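# Set a capacitor across the comb jig's slot and notches

## Task

Put a single capacitor onto the comb jig so its body lies down inside the long slot and its two leads rest one per notch in a pair of notches facing each other (any such pair will do).

## Robot and tools

Robot: two arms, left_arm and right_arm, each ending in a two-finger gripper. Calibrated bases in the scene frame: left_arm at (+0.051, +0.338, 0) m, right_arm at (-0.043, -0.278, 0) m, both nearly unrotated. A camera stand sits behind the arms. The cameras are cam_left_wrist and cam_right_wrist (each 896x504), one on each wrist.

Frame: the scene frame has its origin at table-top height, halfway between the nominal bases; +z points up, +x out over the table, and left_arm is on the +y side (arm names do not match image sides). All hand positions (m), quaternions (wxyz), velocities and targets use this frame. Offsets use its axes, and rotations turn about the Hand target's position. A gripper's fingers extend along its own +z and open/close along its own y. end_effector_position is the point between the pads, about 1 cm short of the tips. Reported poses may be off by a few cm, more at long reach.

Command row (shared by execute_actions and move): one flat list of 14 numbers, each in [-1, 1], always covering both arms: dx, dy, dz, rx, ry, rz, opening for left_arm, then the same seven for right_arm. The six pose numbers are offsets from that arm's Hand target at the start of the action or move, not absolute poses; 1.0 equals 0.6 m for dx/dy/dz and 180 degrees for rx/ry/rz, and rx, ry, rz form a single rotation vector. Translation longer than 1.0 gets scaled down along its direction. Opening is absolute, not an offset: +1 is fully open (0.094 m), -1 closed. Sending zeros for an arm's six pose numbers re-requests its current Hand target; always resend the gripper opening you want, since 0 there means half open.

execute_actions(actions, cameras): actions is a list of actions; each action is a table of up to 15 rows, one row per 1/30 s control step. A short table repeats its last row to fill 15 steps. Every row counts from the pose at the action's start, and each new action starts from the current Hand target, so repeating an offset keeps moving. An empty list returns the state plus images. cameras: names, ["all"], or []; an unknown name invalidates the call.

move(target, speed, blend, opening_speed, grip_force, blocking, cameras): target is one 14-number row or a list of up to 15 rows; every row is an offset from the same starting Hand targets, not from the previous row. Paths are straight, end together, take at least 0.5 s and at most 10 s overall. speed: m/s, 0.002 to 4.3 (default 0.25), one value or one per target; rotation is capped at twice that in rad/s. blend: metres of corner rounding per target; 0 stops at each. opening_speed: change per second on the -1..+1 scale, at least 0.2; use it to close gently on fragile parts. grip_force: newtons per pad, 10 to 50 (full), one value or one per arm; it persists, and lower values close slowly. blocking=false returns after about 0.5 s while the move continues. Moves do not avoid obstacles or the other arm, grippers lag and overshoot more when fast, and paths near an arm's own base can flip its shoulder, so route around it.

wait(seconds 0 to 10, cameras): let time pass holding the last commands. stop(cameras): brake the running move. zoom_image(camera, region [x0, y0, x1, y1] in pixels, max 504x504): enlarge part of the newest image of cam_left_wrist or cam_right_wrist. finished_scene(scene 1 or 2): ends the scene irreversibly; the capacitor must stay placed without the robot.

Control details: each step the commanded orientation is limited to within 40 degrees of the measured one. Hand target in a result is the last commanded pose after that limit. Grippers often rest a few cm short because of friction or load; waiting does not fix it, so send the remaining distance as an offset. Tool commands shows present commands.

Results: end_effector_position and quat per arm, Hand target, Joint positions (last number is opening in m), joint velocities (may say within noise), joint torques (include gravity, offset and noisy; 3rd and 4th wrap at ±28 N m), grip_measured (same scale as opening; reads slightly wide when empty, narrower than a gripped part), grip_effort_nm (motor effort, negative closing; not pad force), step readings for execute_actions, and for move a move: line with the ending (done, off_target, moving, held, fault) and limits (paced = pose clipped, held = steps withheld). done means within 10 mm and 2 degrees; neither done nor off_target reveals contact.

Gripping: squeeze jumps to the force limit a little after first touch; to release, command well above grip_measured. Close slowly on a small part like a capacitor.

Avoid: dropping the part or releasing it while it moves, knocking anything off the table, fast impacts, hard pushes into fixed things, any contact between the two arms or grippers (can fail the scene), and keeping arms stretched or straining, which heats motors; MOTOR HOT warns, and at 100 °C that arm goes limp for 30 s or more. A blocked arm keeps pressing until you command a target back past the gripper. Loose objects may occasionally be nudged by outside pushes.

Each tool is called by a JSON object that holds its "api" and its "payload".

## Session

{"api": "execute_actions", "payload": {"actions": []}}

Scene clock: 0.00 s.
left_arm: end_effector_position=(+0.2632, +0.2607, +0.1109) grip_measured=+1.000 grip_effort_nm=n/a end_effector_quat_wxyz=(+0.279, +0.478, +0.791, -0.262) | right_arm: end_effector_position=(+0.2822, -0.5313, +0.3927) grip_measured=+1.000 grip_effort_nm=n/a end_effector_quat_wxyz=(+0.242, -0.158, +0.957, +0.009)
Joint positions: left_arm=[0.214 0.878 0.453 -1.101 0.784 1.297 0.094] | right_arm=[-0.824 1.278 1.556 -1.584 -0.415 -1.103 0.094]
Joint velocities: within noise
Joint torques (N m): no reading
Heat: left arm: hottest waist 30 °C; right arm: hottest waist 34 °C.
Hand target: left_arm +0.2717, +0.2627, +0.1198; +0.288, +0.482, +0.788, -0.253 | right_arm +0.2842, -0.5334, +0.4091; +0.253, -0.161, +0.954, -0.007
Tool commands: left_gripper/opening=+1.0 right_gripper/opening=+1.0

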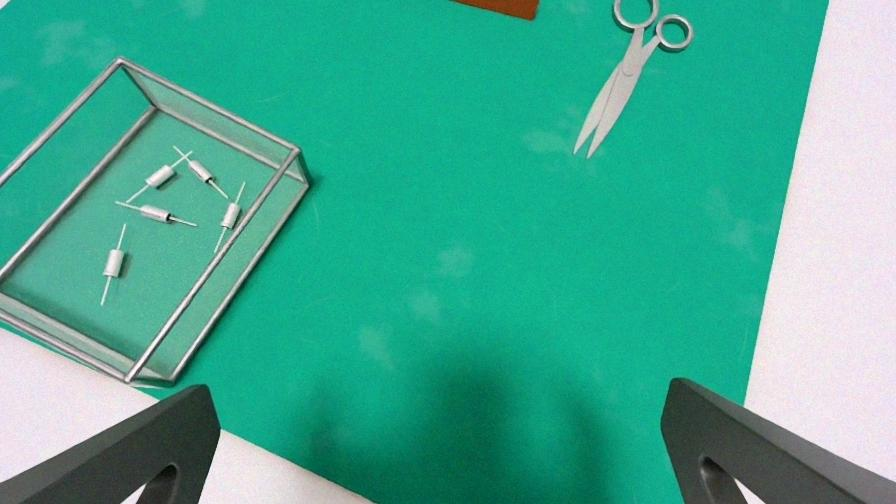

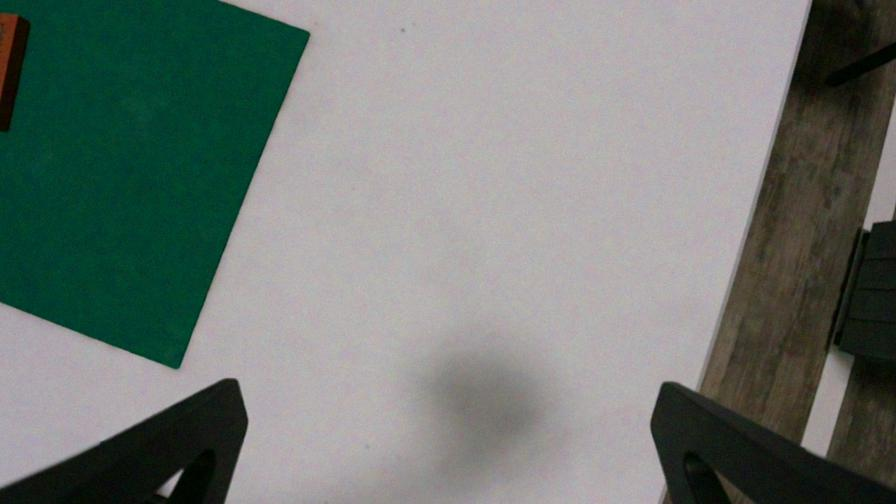

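{"api": "move", "payload": {"target": [0.1222, -0.2712, 0.317, 0.09, 0.0649, 0.356, 1, 0, 0, 0, 0, 0, 0, 1], "speed": 0.4, "cameras": ["cam_left_wrist"]}}

Scene clock: 51.20 s.
left_arm: end_effector_position=(+0.3385, +0.1109, +0.2892) grip_measured=+1.000 grip_effort_nm=-0.01 end_effector_quat_wxyz=(+0.221, +0.005, +0.975, +0.012) | right_arm: end_effector_position=(+0.2822, -0.5313, +0.3927) grip_measured=+1.000 grip_effort_nm=0.00 end_effector_quat_wxyz=(+0.242, -0.158, +0.957, +0.009)
Joint positions: left_arm=[-0.839 1.1 1.147 -1.321 -0.337 -0.765 0.094] | right_arm=[-0.824 1.278 1.556 -1.584 -0.415 -1.103 0.094]
Joint torques (N m): left_arm=[-1.26 -7.41 14.26 0.64 -0.44 -0.23] | right_arm=[1.26 -8.7 13.35 0.91 -0.37 0.01]
Heat: left arm: hottest elbow 34 °C; right arm: hottest elbow 39 °C.
Hand target: left_arm +0.3451, +0.1000, +0.3099; +0.233, +0.000, +0.972, -0.001 | right_arm +0.2842, -0.5334, +0.4091; +0.253, -0.161, +0.954, -0.007
Off the commanded pose: left_arm 0.024 m, 2 deg | right_arm 0.017 m, 2 deg.
move: off_target (left_arm, right_arm)
camera_calibration:
cam_left_wrist: T_world_to_cam=[[-0.0181559, -0.999307, -0.0324891, 0.125202], [-0.99951, 0.0173114, 0.0260885, 0.363872], [-0.025508, 0.0329468, -0.999132, 0.38449], [0, 0, 0, 1]] pos_world=[0.375775, 0.106149, 0.378731]
Images, in order (width x height): cam_left_wrist 896x504.

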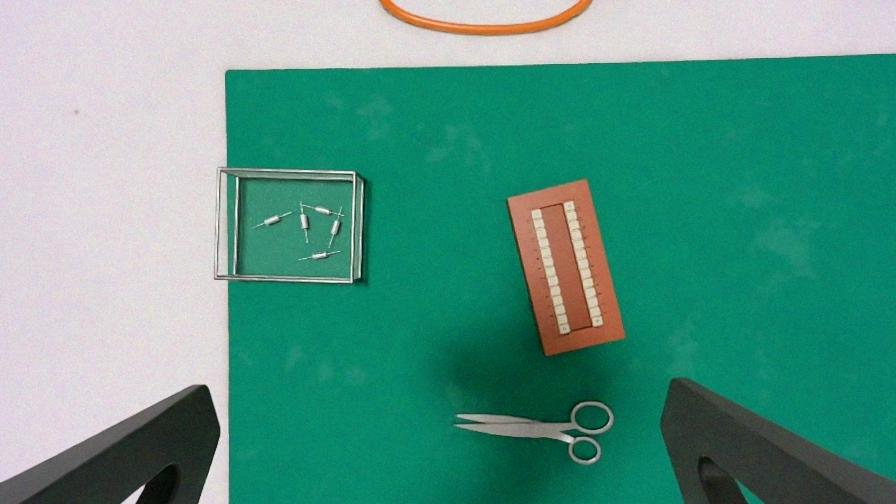

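{"api": "zoom_image", "payload": {"camera": "cam_left_wrist", "region": [490, 170, 640, 360]}}

{"api": "zoom_image", "payload": {"camera": "cam_left_wrist", "region": [205, 155, 375, 295]}}

Scaled by 2.653 from the camera's 896x504 image, which has a finer 1280x720 frame.

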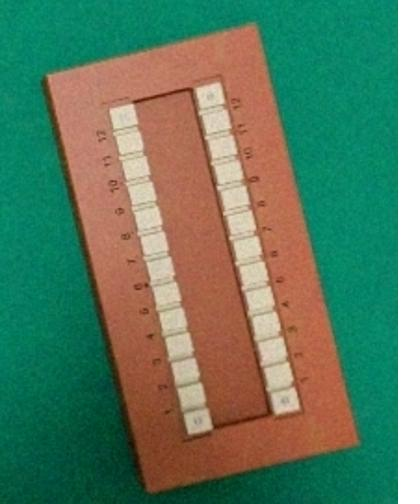

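Scaled by 2.965 from the camera's 896x504 image, which has a finer 1280x720 frame.

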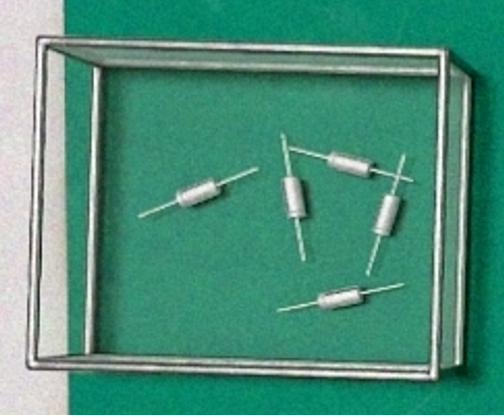

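{"api": "move", "payload": {"target": [0.0915, 0.27, -0.3082, 0.0905, 0.1312, -0.3769, -0.5, 0, 0, 0, 0, 0, 0, 1], "speed": 0.4, "cameras": ["cam_left_wrist"]}}

Scene clock: 136.00 s.
left_arm: end_effector_position=(+0.3946, +0.2602, +0.1258) grip_measured=-0.498 grip_effort_nm=-0.09 end_effector_quat_wxyz=(-0.005, +0.567, +0.824, -0.001) | right_arm: end_effector_position=(+0.2822, -0.5313, +0.3927) grip_measured=+1.000 grip_effort_nm=0.00 end_effector_quat_wxyz=(+0.242, -0.158, +0.957, +0.009)
Joint positions: left_arm=[-0.236 1.336 0.958 -1.204 -0.001 0.983 0.024] | right_arm=[-0.824 1.278 1.556 -1.584 -0.415 -1.103 0.094]
Joint torques (N m): left_arm=[0.38 -10.34 8.96 0.99 0.14 0.01] | right_arm=[1.14 -8.7 13.37 0.92 -0.36 0.01]
Heat: left arm: hottest elbow 43 °C; right arm: hottest elbow 44 °C.
Hand target: left_arm +0.4001, +0.2619, +0.1250; -0.001, +0.568, +0.823, +0.000 | right_arm +0.2842, -0.5334, +0.4091; +0.253, -0.161, +0.954, -0.007
Off the commanded pose: left_arm 0.006 m, 1 deg | right_arm 0.017 m, 2 deg.
move: off_target (right_arm)
camera_calibration:
cam_left_wrist: T_world_to_cam=[[-0.939546, -0.342335, 0.00772126, 0.457701], [-0.300684, 0.835603, 0.459735, -0.121733], [-0.163835, 0.429621, -0.888022, 0.155187], [0, 0, 0, 1]] pos_world=[0.418853, 0.191736, 0.190241]
Images, in order (width x height): cam_left_wrist 896x504.

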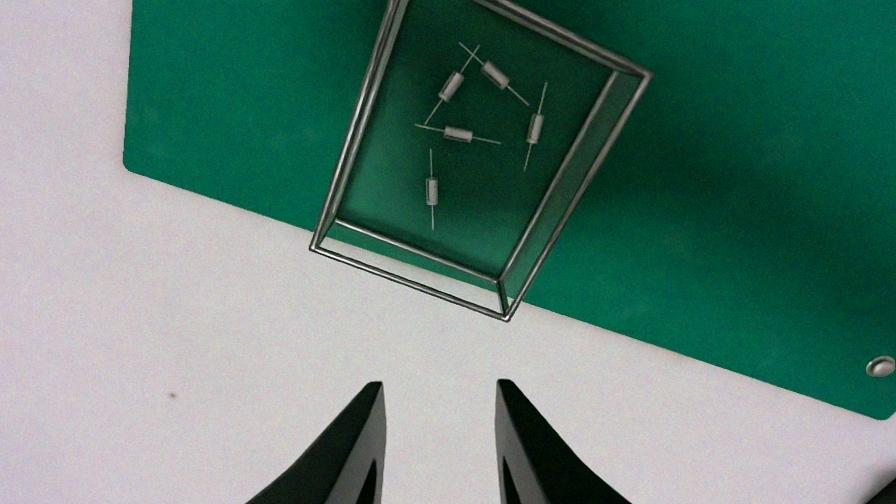

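{"api": "move", "payload": {"target": [0.0088, -0.0063, -0.1533, 0, 0, 0, -0.5, 0, 0, 0, 0, 0, 0, 1], "speed": 0.2, "cameras": ["cam_left_wrist"]}}

{"api": "zoom_image", "payload": {"camera": "cam_left_wrist", "region": [340, 240, 540, 440]}}

Scene clock: 163.37 s.
left_arm: end_effector_position=(+0.4012, +0.2587, +0.0345) grip_measured=-0.498 grip_effort_nm=-0.09 end_effector_quat_wxyz=(-0.005, +0.567, +0.824, -0.001) | right_arm: end_effector_position=(+0.2822, -0.5313, +0.3927) grip_measured=+1.000 grip_effort_nm=0.00 end_effector_quat_wxyz=(+0.242, -0.158, +0.957, +0.009)
Joint positions: left_arm=[-0.236 1.486 0.836 -0.93 -0.001 0.984 0.024] | right_arm=[-0.824 1.278 1.556 -1.584 -0.415 -1.103 0.094]
Joint torques (N m): left_arm=[-0.32 -11.52 7.76 1.05 0.14 -0.07] | right_arm=[1.08 -8.64 13.37 0.91 -0.36 0.01]
Heat: left arm: hottest elbow 40 °C; right arm: hottest elbow 44 °C.
Hand target: left_arm +0.4053, +0.2581, +0.0330; -0.001, +0.568, +0.823, +0.000 | right_arm +0.2842, -0.5334, +0.4091; +0.253, -0.161, +0.954, -0.007
Off the commanded pose: left_arm 0.004 m, 0 deg | right_arm 0.017 m, 2 deg.
move: off_target (right_arm)
camera_calibration:
cam_left_wrist: T_world_to_cam=[[-0.939807, -0.341633, 0.00708029, 0.46404], [-0.300414, 0.835936, 0.459306, -0.0766876], [-0.162833, 0.429532, -0.88825, 0.0754332], [0, 0, 0, 1]] pos_world=[0.425353, 0.190236, 0.0989411]
Images, in order (width x height): cam_left_wrist 896x504.

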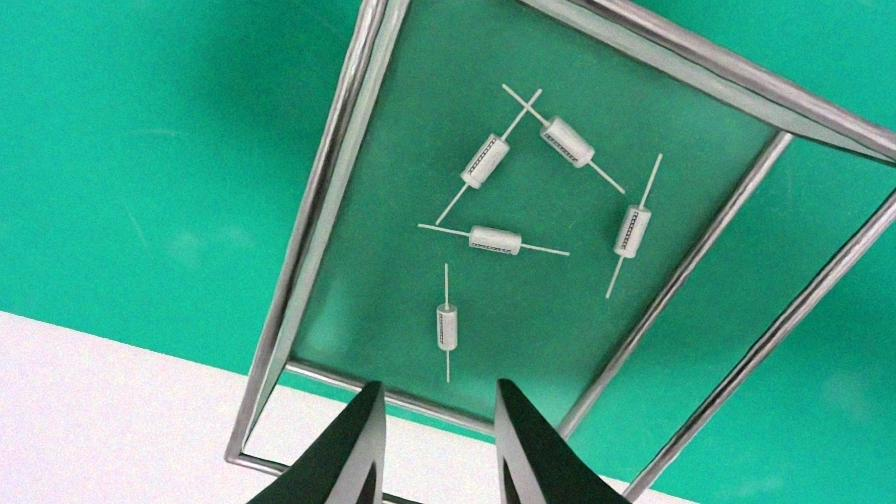

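Scaled by 2.520 from the camera's 896x504 image, which has a finer 1280x720 frame.

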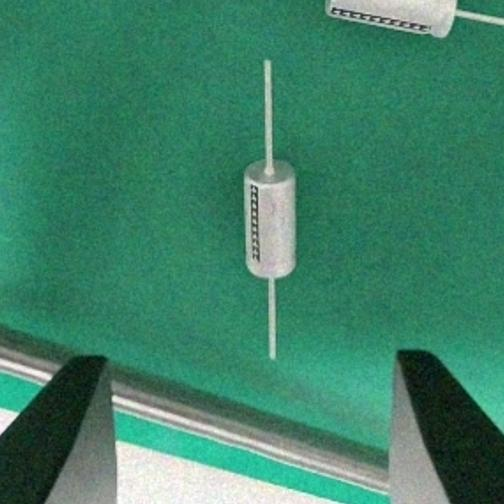

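{"api": "move", "payload": {"target": [-0.0015, -0.0045, -0.03, 0, 0, 0, -0.5, 0, 0, 0, 0, 0, 0, 1], "speed": 0.1, "cameras": ["cam_left_wrist"]}}

{"api": "zoom_image", "payload": {"camera": "cam_left_wrist", "region": [340, 260, 540, 460]}}

Scene clock: 188.60 s.
left_arm: end_effector_position=(+0.4032, +0.2583, +0.0190) grip_measured=-0.498 grip_effort_nm=-0.09 end_effector_quat_wxyz=(-0.001, +0.567, +0.824, +0.000) | right_arm: end_effector_position=(+0.2822, -0.5313, +0.3927) grip_measured=+1.000 grip_effort_nm=0.00 end_effector_quat_wxyz=(+0.242, -0.158, +0.957, +0.009)
Joint positions: left_arm=[-0.236 1.516 0.818 -0.875 -0.001 0.984 0.024] | right_arm=[-0.824 1.278 1.556 -1.584 -0.415 -1.103 0.094]
Joint torques (N m): left_arm=[-1.14 -11.4 7.19 1.05 0.15 -0.15] | right_arm=[1.14 -8.7 13.37 0.91 -0.36 0.01]
Heat: left arm: hottest elbow 38 °C; right arm: hottest elbow 45 °C.
Hand target: left_arm +0.4044, +0.2554, +0.0150; -0.001, +0.568, +0.823, +0.000 | right_arm +0.2842, -0.5334, +0.4091; +0.253, -0.161, +0.954, -0.007
Off the commanded pose: left_arm 0.005 m, 0 deg | right_arm 0.017 m, 2 deg.
move: off_target (right_arm)
camera_calibration:
cam_left_wrist: T_world_to_cam=[[-0.939841, -0.34161, 0.000641242, 0.466068], [-0.303813, 0.836707, 0.455652, -0.0672789], [-0.156192, 0.428046, -0.890158, 0.0599725], [0, 0, 0, 1]] pos_world=[0.426957, 0.189835, 0.0837419]
Images, in order (width x height): cam_left_wrist 896x504.

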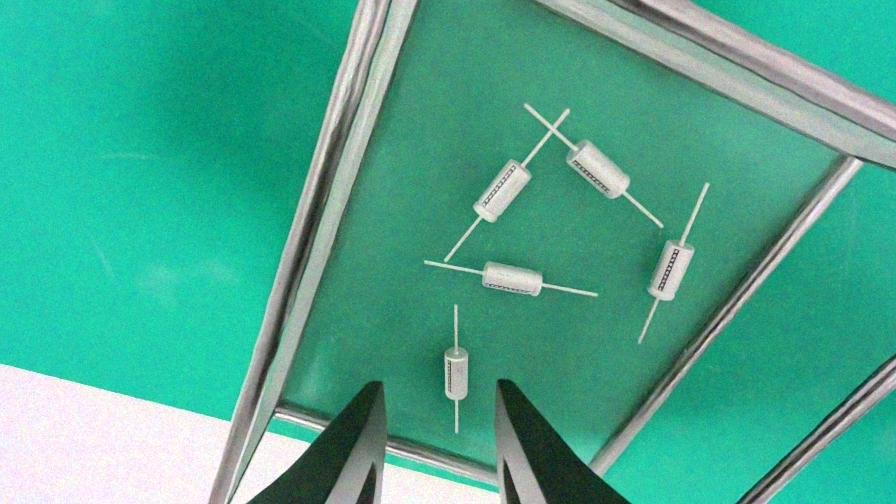

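Scaled by 2.520 from the camera's 896x504 image, which has a finer 1280x720 frame.

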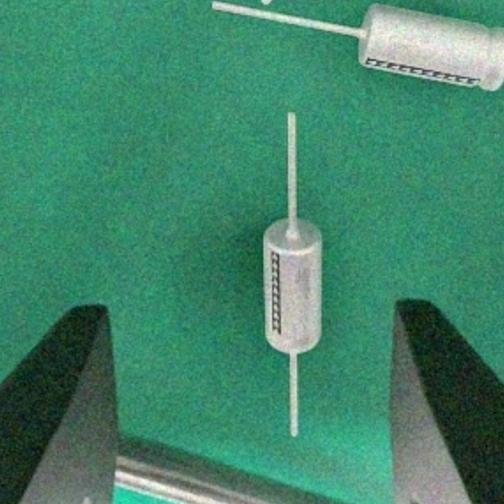

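{"api": "move", "payload": {"target": [-0.0048, -0.0037, -0.0108, 0, 0, 0, -0.5, 0, 0, 0, 0, 0, 0, 1], "speed": 0.06, "cameras": ["cam_left_wrist"]}}

{"api": "zoom_image", "payload": {"camera": "cam_left_wrist", "region": [340, 280, 540, 480]}}

Scene clock: 200.37 s.
left_arm: end_effector_position=(+0.4017, +0.2574, +0.0136) grip_measured=-0.498 grip_effort_nm=-0.09 end_effector_quat_wxyz=(+0.000, +0.568, +0.823, +0.001) | right_arm: end_effector_position=(+0.2822, -0.5313, +0.3927) grip_measured=+1.000 grip_effort_nm=0.01 end_effector_quat_wxyz=(+0.242, -0.158, +0.957, +0.009)
Joint positions: left_arm=[-0.239 1.522 0.806 -0.854 -0.001 0.981 0.024] | right_arm=[-0.824 1.278 1.556 -1.584 -0.415 -1.103 0.094]
Joint torques (N m): left_arm=[-1.38 -11.11 7.02 1.03 0.15 -0.2] | right_arm=[1.14 -8.7 13.35 0.92 -0.36 0.01]
Heat: left arm: hottest elbow 37 °C; right arm: hottest elbow 45 °C.
Hand target: left_arm +0.4016, +0.2531, +0.0085; -0.001, +0.568, +0.823, +0.000 | right_arm +0.2842, -0.5334, +0.4091; +0.253, -0.161, +0.954, -0.007
Off the commanded pose: left_arm 0.007 m, 0 deg | right_arm 0.017 m, 2 deg.
move: off_target (right_arm)
camera_calibration:
cam_left_wrist: T_world_to_cam=[[-0.94021, -0.340587, -0.00219387, 0.464165], [-0.304394, 0.837374, 0.454037, -0.0644853], [-0.152802, 0.427558, -0.89098, 0.0541486], [0, 0, 0, 1]] pos_world=[0.425058, 0.188935, 0.0785423]
Images, in order (width x height): cam_left_wrist 896x504.

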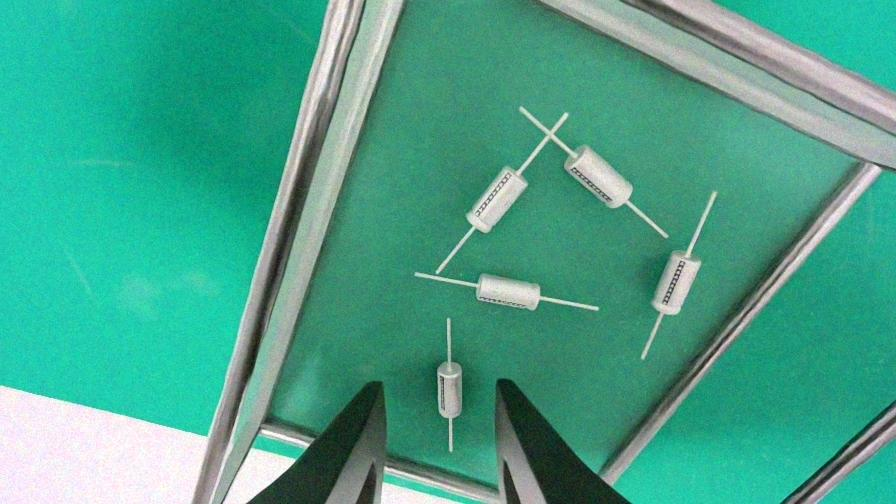

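Scaled by 2.520 from the camera's 896x504 image, which has a finer 1280x720 frame.

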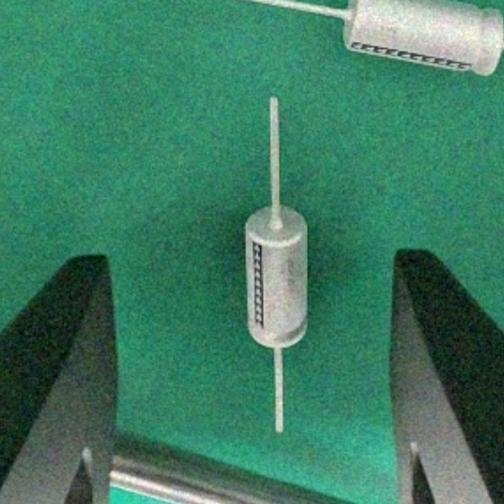

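{"api": "move", "payload": {"target": [-0.0025, -0.005, -0.0067, 0, 0, 0, -0.5, 0, 0, 0, 0, 0, 0, 1], "speed": 0.05, "cameras": ["cam_left_wrist"]}}

{"api": "zoom_image", "payload": {"camera": "cam_left_wrist", "region": [340, 280, 540, 480]}}

Scene clock: 213.57 s.
left_arm: end_effector_position=(+0.4006, +0.2545, +0.0106) grip_measured=-0.498 grip_effort_nm=-0.09 end_effector_quat_wxyz=(+0.001, +0.568, +0.823, +0.001) | right_arm: end_effector_position=(+0.2822, -0.5313, +0.3927) grip_measured=+1.000 grip_effort_nm=0.00 end_effector_quat_wxyz=(+0.242, -0.158, +0.957, +0.009)
Joint positions: left_arm=[-0.247 1.526 0.801 -0.843 -0.001 0.974 0.024] | right_arm=[-0.824 1.278 1.556 -1.584 -0.415 -1.103 0.094]
Joint torques (N m): left_arm=[-1.49 -11.05 6.89 1.07 0.15 -0.24] | right_arm=[1.14 -8.7 13.35 0.94 -0.36 0.01]
Heat: left arm: hottest elbow 37 °C; right arm: hottest elbow 45 °C.
Hand target: left_arm +0.4001, +0.2501, +0.0045; -0.001, +0.568, +0.823, +0.000 | right_arm +0.2842, -0.5334, +0.4091; +0.253, -0.161, +0.954, -0.007
Off the commanded pose: left_arm 0.007 m, 0 deg | right_arm 0.017 m, 2 deg.
move: off_target (right_arm)
camera_calibration:
cam_left_wrist: T_world_to_cam=[[-0.940644, -0.339376, -0.00351619, 0.462134], [-0.304009, 0.837922, 0.453282, -0.0613072], [-0.150887, 0.427446, -0.89136, 0.051638], [0, 0, 0, 1]] pos_world=[0.423857, 0.186135, 0.0754425]
Images, in order (width x height): cam_left_wrist 896x504.

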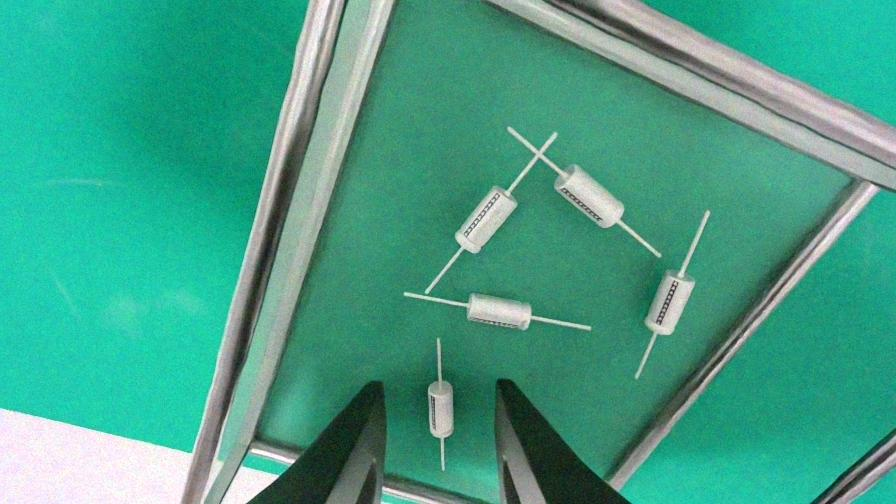

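Scaled by 2.520 from the camera's 896x504 image, which has a finer 1280x720 frame.

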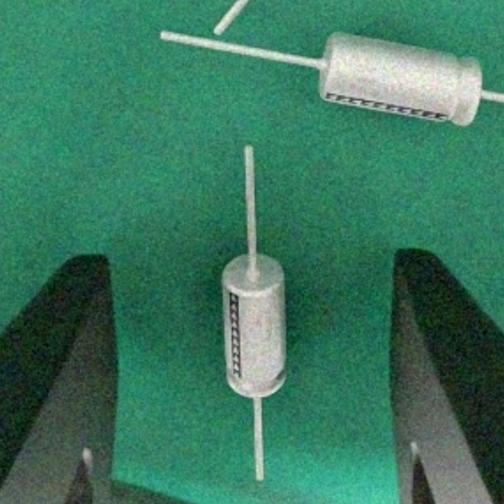

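{"api": "move", "payload": {"target": [0, 0, 0, 0, 0, 0, -1, 0, 0, 0, 0, 0, 0, 1], "speed": 0.05, "grip_force": [20, 50], "cameras": ["cam_left_wrist"]}}

{"api": "zoom_image", "payload": {"camera": "cam_left_wrist", "region": [360, 320, 520, 480]}}

Scene clock: 234.77 s.
left_arm: end_effector_position=(+0.4004, +0.2538, +0.0104) grip_measured=-0.905 grip_effort_nm=-0.46 end_effector_quat_wxyz=(+0.001, +0.568, +0.823, +0.001) | right_arm: end_effector_position=(+0.2822, -0.5313, +0.3927) grip_measured=+1.000 grip_effort_nm=0.00 end_effector_quat_wxyz=(+0.242, -0.158, +0.957, +0.009)
Joint positions: left_arm=[-0.249 1.527 0.801 -0.843 -0.001 0.973 0.004] | right_arm=[-0.824 1.278 1.556 -1.584 -0.415 -1.103 0.094]
Joint torques (N m): left_arm=[-1.26 -10.93 6.87 1.1 0.15 -0.23] | right_arm=[1.2 -8.7 13.35 0.9 -0.36 0.01]
Heat: left arm: hottest elbow 36 °C; right arm: hottest elbow 45 °C.
Hand target: left_arm +0.4001, +0.2501, +0.0045; -0.001, +0.568, +0.823, +0.000 | right_arm +0.2842, -0.5334, +0.4091; +0.253, -0.161, +0.954, -0.007
Off the commanded pose: left_arm 0.007 m, 0 deg | right_arm 0.017 m, 2 deg.
grip_force (N): 20, 50
move: off_target (right_arm)
camera_calibration:
cam_left_wrist: T_world_to_cam=[[-0.940737, -0.339121, -0.00321288, 0.461676], [-0.303624, 0.837971, 0.453449, -0.0609212], [-0.151082, 0.427552, -0.891276, 0.0518745], [0, 0, 0, 1]] pos_world=[0.423656, 0.185435, 0.0753425]
Images, in order (width x height): cam_left_wrist 896x504.

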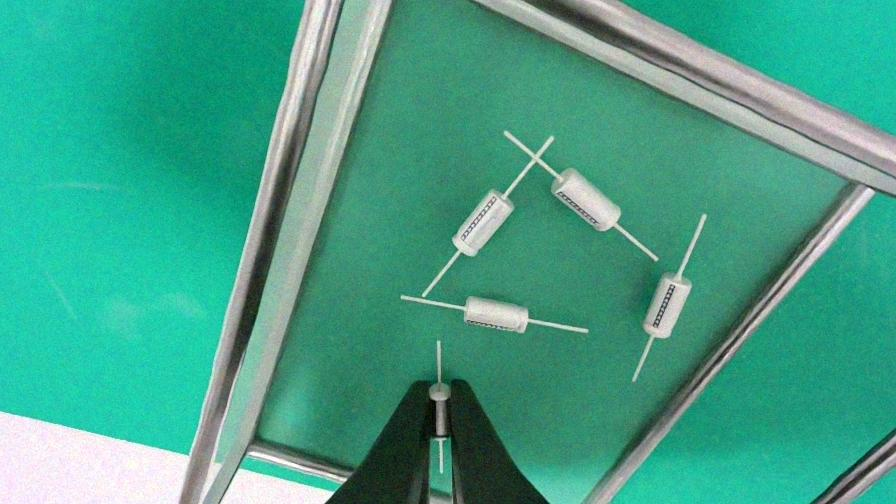

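Scaled by 3.150 from the camera's 896x504 image, which has a finer 1280x720 frame.

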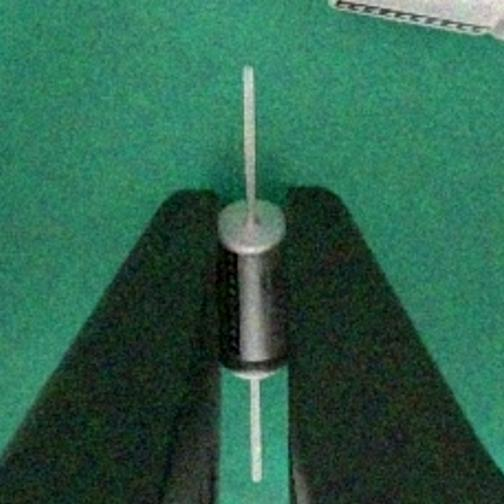

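{"api": "move", "payload": {"target": [[0, 0.0033, 0.1592, 0, 0, 0, -1, 0, 0, 0, 0, 0, 0, 1], [-0.0743, -0.3722, 0.1925, 0, 0, -0.0428, -1, 0, 0, 0, 0, 0, 0, 1]], "speed": [0.15, 0.25], "blend": 0.03, "cameras": ["cam_left_wrist"]}}

{"api": "zoom_image", "payload": {"camera": "cam_left_wrist", "region": [320, 200, 570, 450]}}

Scene clock: 250.97 s.
left_arm: end_effector_position=(+0.3431, +0.0395, +0.1089) grip_measured=-0.906 grip_effort_nm=-0.48 end_effector_quat_wxyz=(-0.013, +0.626, +0.780, -0.001) | right_arm: end_effector_position=(+0.2822, -0.5313, +0.3927) grip_measured=+1.000 grip_effort_nm=0.00 end_effector_quat_wxyz=(+0.242, -0.158, +0.957, +0.009)
Joint positions: left_arm=[-0.807 1.531 1.114 -1.179 0.004 0.558 0.004] | right_arm=[-0.824 1.278 1.556 -1.584 -0.415 -1.103 0.094]
Joint torques (N m): left_arm=[-0.62 -12.92 12.55 -0.01 -0.07 -0.22] | right_arm=[1.14 -8.64 13.37 0.91 -0.36 0.01]
Heat: left arm: hottest elbow 36 °C; right arm: hottest elbow 45 °C.
Hand target: left_arm +0.3554, +0.0269, +0.1199; -0.001, +0.622, +0.783, +0.000 | right_arm +0.2842, -0.5334, +0.4091; +0.253, -0.161, +0.954, -0.007
Off the commanded pose: left_arm 0.021 m, 1 deg | right_arm 0.017 m, 2 deg.
grip_force (N): 20, 50
move: off_target (left_arm, right_arm)
camera_calibration:
cam_left_wrist: T_world_to_cam=[[-0.979372, -0.201364, 0.0168275, 0.341045], [-0.169943, 0.865868, 0.470524, 0.00784643], [-0.109317, 0.457958, -0.882227, 0.206142], [0, 0, 0, 1]] pos_world=[0.357878, -0.032524, 0.172433]
Images, in order (width x height): cam_left_wrist 896x504.

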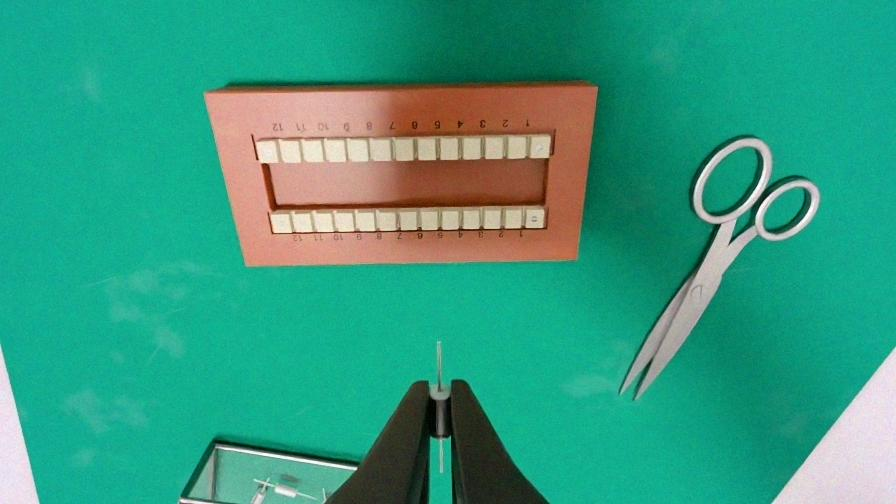

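Scaled by 2.016 from the camera's 896x504 image, which has a finer 1280x720 frame.

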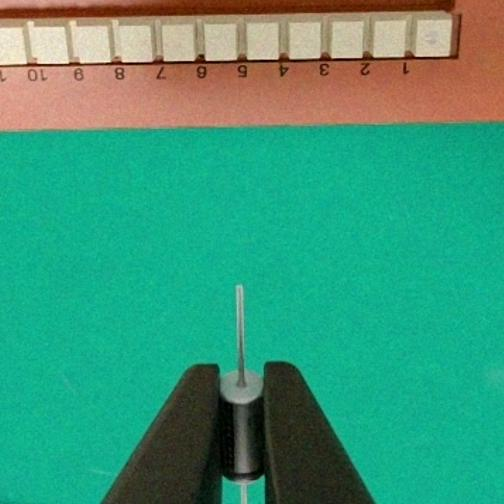

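{"api": "zoom_image", "payload": {"camera": "cam_left_wrist", "region": [190, 70, 400, 280]}}

{"api": "zoom_image", "payload": {"camera": "cam_left_wrist", "region": [400, 70, 610, 280]}}

Scaled by 2.400 from the camera's 896x504 image, which has a finer 1280x720 frame.

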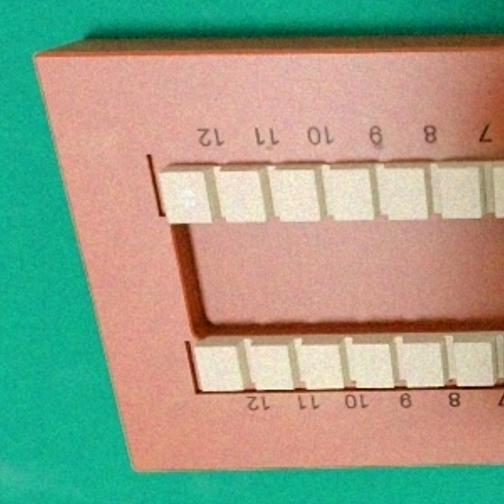

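Scaled by 2.400 from the camera's 896x504 image, which has a finer 1280x720 frame.

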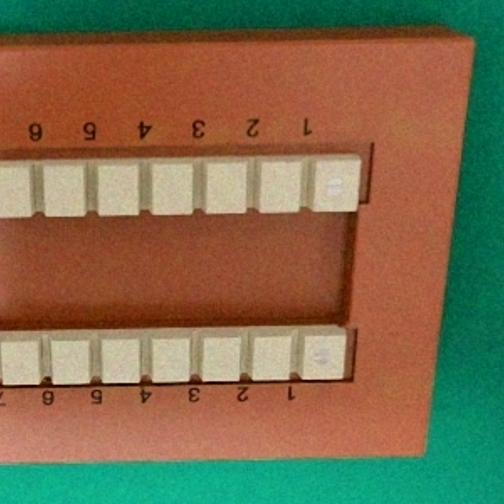

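{"api": "move", "payload": {"target": [0.0065, -0.0352, -0.105, 0, 0, 0, -1, 0, 0, 0, 0, 0, 0, 1], "speed": 0.15, "cameras": ["cam_left_wrist"]}}

{"api": "zoom_image", "payload": {"camera": "cam_left_wrist", "region": [330, 240, 550, 500]}}

Scene clock: 359.27 s.
left_arm: end_effector_position=(+0.3559, +0.0144, +0.0559) grip_measured=-0.906 grip_effort_nm=-0.49 end_effector_quat_wxyz=(-0.010, +0.623, +0.782, -0.001) | right_arm: end_effector_position=(+0.2822, -0.5313, +0.3927) grip_measured=+1.000 grip_effort_nm=0.00 end_effector_quat_wxyz=(+0.242, -0.158, +0.957, +0.009)
Joint positions: left_arm=[-0.826 1.659 1.114 -1.046 0.004 0.532 0.004] | right_arm=[-0.824 1.278 1.556 -1.584 -0.415 -1.103 0.094]
Joint torques (N m): left_arm=[-1.2 -15.03 9.07 1.02 -0.07 -0.23] | right_arm=[1.14 -8.7 13.37 0.94 -0.36 0.01]
Heat: left arm: hottest elbow 41 °C; right arm: hottest elbow 47 °C.
Hand target: left_arm +0.3594, +0.0058, +0.0570; -0.001, +0.622, +0.783, +0.000 | right_arm +0.2842, -0.5334, +0.4091; +0.253, -0.161, +0.954, -0.007
Off the commanded pose: left_arm 0.009 m, 1 deg | right_arm 0.017 m, 2 deg.
grip_force (N): 20, 50
move: off_target (right_arm)
camera_calibration:
cam_left_wrist: T_world_to_cam=[[-0.977877, -0.208755, 0.0133576, 0.349138], [-0.178549, 0.866241, 0.466634, 0.0599226], [-0.108983, 0.453925, -0.88435, 0.172286], [0, 0, 0, 1]] pos_world=[0.370889, -0.0572284, 0.119736]
Images, in order (width x height): cam_left_wrist 896x504.

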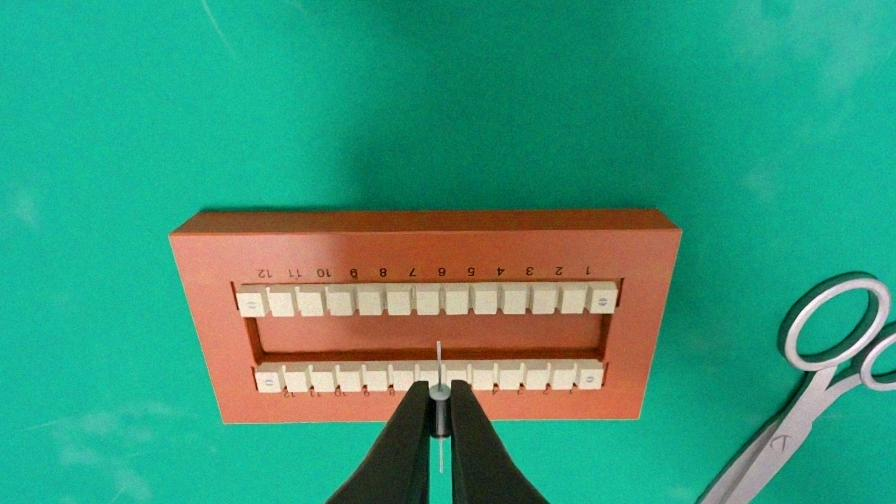

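Scaled by 1.938 from the camera's 896x504 image, which has a finer 1280x720 frame.

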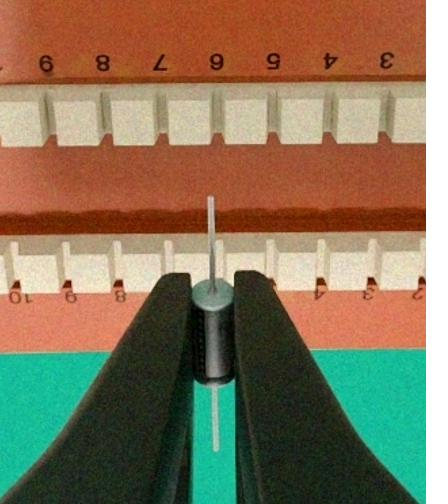

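{"api": "move", "payload": {"target": [-0.0018, 0.005, -0.03, 0, 0, 0, -1, 0, 0, 0, 0, 0, 0, 1], "speed": 0.08, "cameras": ["cam_left_wrist"]}}

{"api": "zoom_image", "payload": {"camera": "cam_left_wrist", "region": [350, 310, 530, 490]}}

Scene clock: 386.40 s.
left_arm: end_effector_position=(+0.3584, +0.0118, +0.0444) grip_measured=-0.906 grip_effort_nm=-0.48 end_effector_quat_wxyz=(-0.001, +0.623, +0.783, -0.002) | right_arm: end_effector_position=(+0.2822, -0.5313, +0.3927) grip_measured=+1.000 grip_effort_nm=0.00 end_effector_quat_wxyz=(+0.242, -0.158, +0.957, +0.009)
Joint positions: left_arm=[-0.826 1.673 1.098 -0.996 0.004 0.531 0.004] | right_arm=[-0.824 1.278 1.556 -1.584 -0.415 -1.103 0.094]
Joint torques (N m): left_arm=[-1.03 -14.74 7.82 1.03 -0.08 -0.18] | right_arm=[1.14 -8.7 13.35 0.94 -0.36 0.01]
Heat: left arm: hottest elbow 40 °C; right arm: hottest elbow 47 °C.
Hand target: left_arm +0.3583, +0.0088, +0.0389; -0.001, +0.622, +0.783, +0.000 | right_arm +0.2842, -0.5334, +0.4091; +0.253, -0.161, +0.954, -0.007
Off the commanded pose: left_arm 0.006 m, 0 deg | right_arm 0.017 m, 2 deg.
grip_force (N): 20, 50
move: off_target (right_arm)
camera_calibration:
cam_left_wrist: T_world_to_cam=[[-0.977842, -0.209311, 0.00381234, 0.351567], [-0.18494, 0.872233, 0.452776, 0.0708914], [-0.0980961, 0.442039, -0.891616, 0.160142], [0, 0, 0, 1]] pos_world=[0.372597, -0.0590361, 0.109347]
Images, in order (width x height): cam_left_wrist 896x504.

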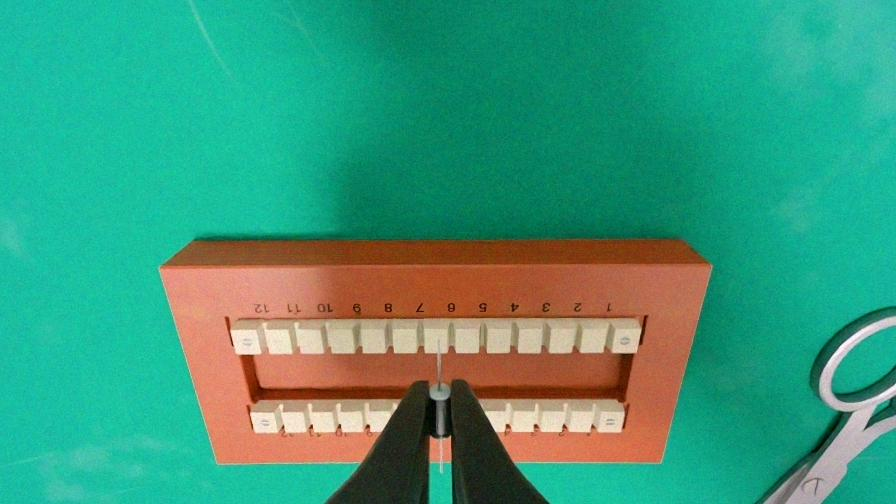

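Scaled by 2.800 from the camera's 896x504 image, which has a finer 1280x720 frame.

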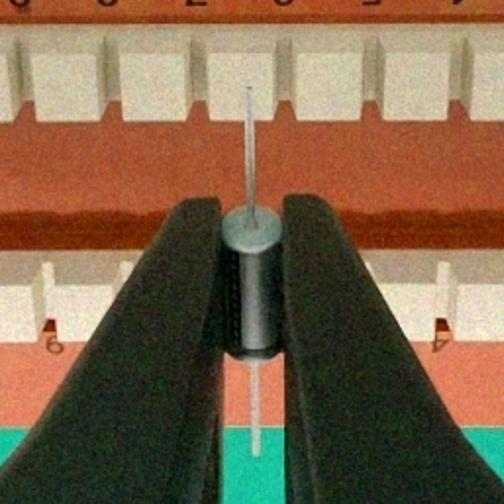

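{"api": "move", "payload": {"target": [-0.0088, 0.0117, -0.0107, 0, 0, 0, -1, 0, 0, 0, 0, 0, 0, 1], "speed": 0.08, "cameras": ["cam_left_wrist"]}}

{"api": "zoom_image", "payload": {"camera": "cam_left_wrist", "region": [350, 310, 530, 490]}}

Scene clock: 425.80 s.
left_arm: end_effector_position=(+0.3523, +0.0182, +0.0342) grip_measured=-0.906 grip_effort_nm=-0.49 end_effector_quat_wxyz=(-0.005, +0.623, +0.783, -0.001) | right_arm: end_effector_position=(+0.2822, -0.5313, +0.3927) grip_measured=+1.000 grip_effort_nm=0.00 end_effector_quat_wxyz=(+0.242, -0.158, +0.957, +0.009)
Joint positions: left_arm=[-0.826 1.673 1.066 -0.972 0.004 0.531 0.004] | right_arm=[-0.824 1.278 1.556 -1.584 -0.415 -1.103 0.094]
Joint torques (N m): left_arm=[-0.73 -15.21 7.56 0.98 -0.07 -0.16] | right_arm=[1.2 -8.64 13.35 0.91 -0.36 0.01]
Heat: left arm: hottest elbow 38 °C; right arm: hottest elbow 47 °C.
Hand target: left_arm +0.3530, +0.0158, +0.0325; -0.001, +0.622, +0.783, +0.000 | right_arm +0.2842, -0.5334, +0.4091; +0.253, -0.161, +0.954, -0.007
Off the commanded pose: left_arm 0.003 m, 0 deg | right_arm 0.017 m, 2 deg.
grip_force (N): 20, 50
move: off_target (right_arm)
camera_calibration:
cam_left_wrist: T_world_to_cam=[[-0.9778, -0.209388, 0.00799983, 0.346876], [-0.182449, 0.869535, 0.458935, 0.0676504], [-0.103052, 0.447287, -0.888434, 0.149211], [0, 0, 0, 1]] pos_world=[0.366894, -0.0529328, 0.098742]
Images, in order (width x height): cam_left_wrist 896x504.

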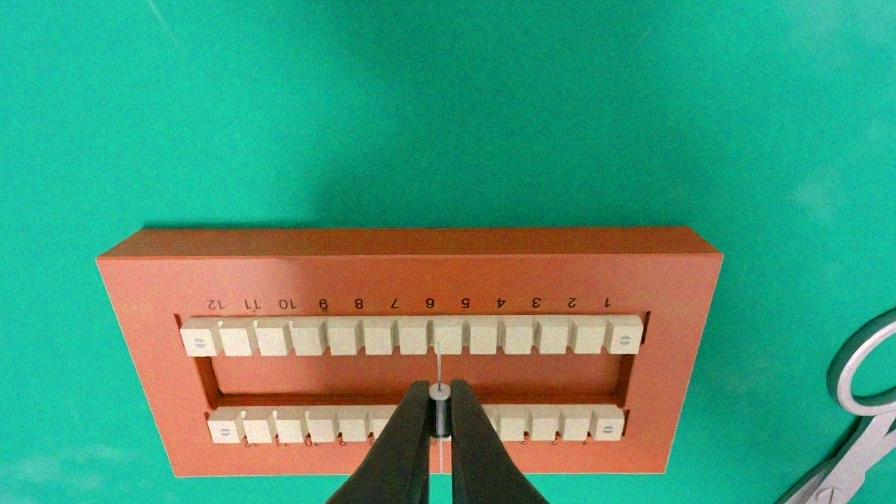

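Scaled by 2.800 from the camera's 896x504 image, which has a finer 1280x720 frame.

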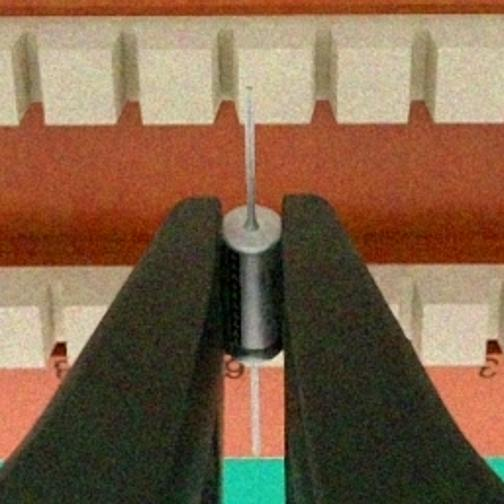

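{"api": "move", "payload": {"target": [0.004, -0.0042, 0, 0, 0, 0, -1, 0, 0, 0, 0, 0, 0, 1], "speed": 0.05, "cameras": ["cam_left_wrist"]}}

{"api": "zoom_image", "payload": {"camera": "cam_left_wrist", "region": [350, 310, 530, 490]}}

Scene clock: 454.63 s.
left_arm: end_effector_position=(+0.3523, +0.0182, +0.0342) grip_measured=-0.906 grip_effort_nm=-0.49 end_effector_quat_wxyz=(-0.005, +0.623, +0.783, -0.001) | right_arm: end_effector_position=(+0.2822, -0.5313, +0.3927) grip_measured=+1.000 grip_effort_nm=0.00 end_effector_quat_wxyz=(+0.242, -0.158, +0.957, +0.009)
Joint positions: left_arm=[-0.826 1.673 1.066 -0.972 0.004 0.531 0.004] | right_arm=[-0.824 1.278 1.556 -1.584 -0.415 -1.103 0.094]
Joint torques (N m): left_arm=[-0.79 -14.62 8.4 0.9 -0.07 -0.16] | right_arm=[1.2 -8.7 13.37 0.91 -0.36 0.01]
Heat: left arm: hottest elbow 37 °C; right arm: hottest elbow 48 °C.
Hand target: left_arm +0.3554, +0.0133, +0.0325; -0.001, +0.622, +0.783, +0.000 | right_arm +0.2842, -0.5334, +0.4091; +0.253, -0.161, +0.954, -0.007
Off the commanded pose: left_arm 0.006 m, 0 deg | right_arm 0.017 m, 2 deg.
grip_force (N): 20, 50
move: off_target (right_arm)
camera_calibration:
cam_left_wrist: T_world_to_cam=[[-0.9778, -0.209388, 0.00799983, 0.346876], [-0.182449, 0.869535, 0.458935, 0.0676504], [-0.103052, 0.447287, -0.888434, 0.149211], [0, 0, 0, 1]] pos_world=[0.366894, -0.0529328, 0.098742]
Images, in order (width x height): cam_left_wrist 896x504.

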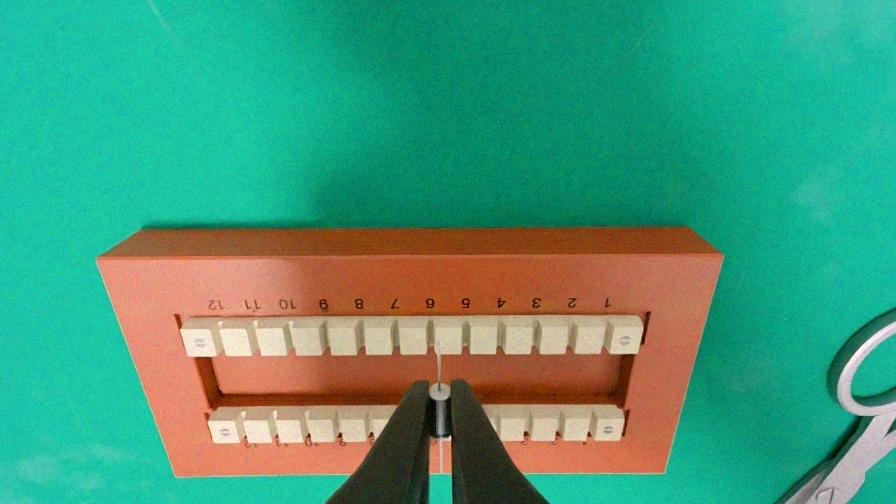

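Scaled by 2.800 from the camera's 896x504 image, which has a finer 1280x720 frame.

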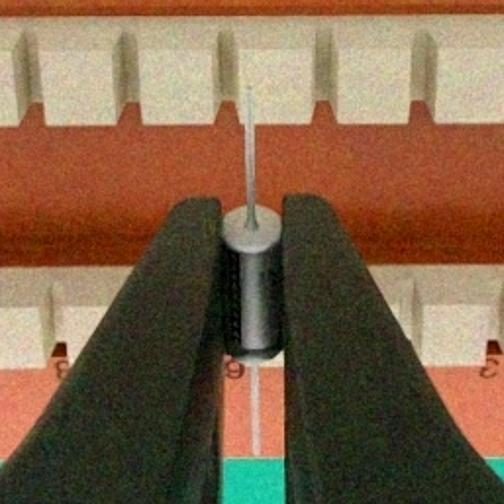

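{"api": "move", "payload": {"target": [0.0035, -0.0037, 0, 0, 0, 0, -1, 0, 0, 0, 0, 0, 0, 1], "speed": 0.05, "cameras": []}}

Scene clock: 484.67 s.
left_arm: end_effector_position=(+0.3522, +0.0183, +0.0337) grip_measured=-0.906 grip_effort_nm=-0.49 end_effector_quat_wxyz=(-0.005, +0.623, +0.783, -0.001) | right_arm: end_effector_position=(+0.2822, -0.5313, +0.3927) grip_measured=+1.000 grip_effort_nm=0.00 end_effector_quat_wxyz=(+0.242, -0.158, +0.957, +0.009)
Joint positions: left_arm=[-0.826 1.675 1.066 -0.972 0.004 0.531 0.004] | right_arm=[-0.824 1.278 1.556 -1.584 -0.415 -1.103 0.094]
Joint torques (N m): left_arm=[-0.79 -14.27 9.2 0.83 -0.08 -0.16] | right_arm=[1.2 -8.7 13.35 0.91 -0.37 0.01]
Heat: left arm: hottest elbow 37 °C; right arm: hottest elbow 48 °C.
Hand target: left_arm +0.3575, +0.0111, +0.0324; -0.001, +0.622, +0.783, +0.000 | right_arm +0.2842, -0.5334, +0.4091; +0.253, -0.161, +0.954, -0.007
Off the commanded pose: left_arm 0.009 m, 1 deg | right_arm 0.017 m, 2 deg.
grip_force (N): 20, 50
move: off_target (right_arm)
No camera images: "cameras" was empty.

{"api": "move", "payload": {"target": [-0.0042, 0.0043, 0, -0.0043, -0.0041, 0, -1, 0, 0, 0, 0, 0, 0, 1], "speed": 0.05, "cameras": ["cam_left_wrist"]}}

{"api": "zoom_image", "payload": {"camera": "cam_left_wrist", "region": [350, 310, 530, 490]}}

Scene clock: 517.63 s.
left_arm: end_effector_position=(+0.3539, +0.0165, +0.0318) grip_measured=-0.906 grip_effort_nm=-0.49 end_effector_quat_wxyz=(+0.001, +0.623, +0.783, -0.002) | right_arm: end_effector_position=(+0.2822, -0.5313, +0.3927) grip_measured=+1.000 grip_effort_nm=0.01 end_effector_quat_wxyz=(+0.242, -0.158, +0.957, +0.009)
Joint positions: left_arm=[-0.826 1.675 1.061 -0.953 0.004 0.531 0.004] | right_arm=[-0.824 1.278 1.556 -1.584 -0.415 -1.103 0.094]
Joint torques (N m): left_arm=[-0.85 -15.79 7.54 1.07 -0.08 -0.17] | right_arm=[1.14 -8.76 13.34 0.91 -0.36 0.01]
Heat: left arm: hottest elbow 38 °C; right arm: hottest elbow 48 °C.
Hand target: left_arm +0.3551, +0.0136, +0.0326; +0.009, +0.622, +0.783, -0.001 | right_arm +0.2842, -0.5334, +0.4091; +0.253, -0.161, +0.954, -0.007
Off the commanded pose: left_arm 0.003 m, 1 deg | right_arm 0.017 m, 2 deg.
grip_force (N): 20, 50
move: off_target (right_arm)
camera_calibration:
cam_left_wrist: T_world_to_cam=[[-0.97785, -0.209306, 0.00107214, 0.348433], [-0.186495, 0.873582, 0.449527, 0.0722099], [-0.0950252, 0.43937, -0.893266, 0.145403], [0, 0, 0, 1]] pos_world=[0.367999, -0.0540377, 0.0970494]
Images, in order (width x height): cam_left_wrist 896x504.

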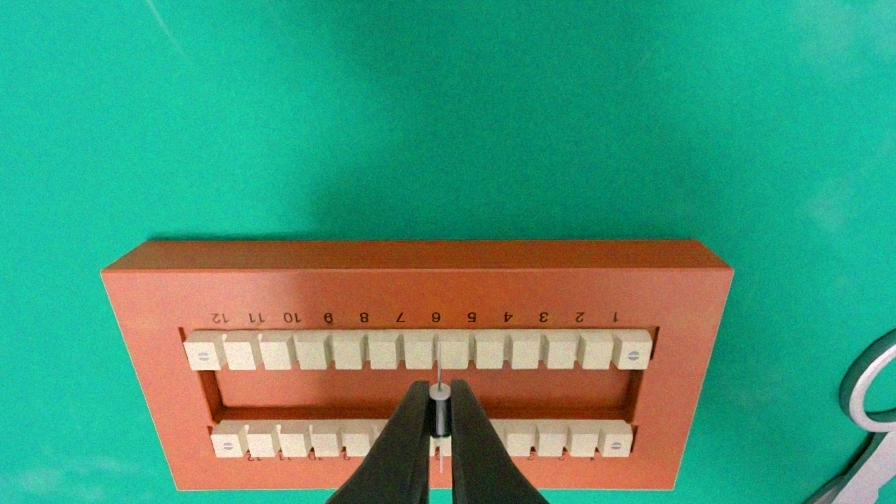

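Scaled by 2.800 from the camera's 896x504 image, which has a finer 1280x720 frame.

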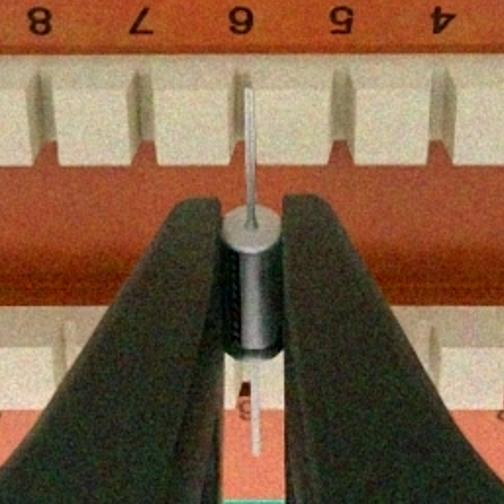

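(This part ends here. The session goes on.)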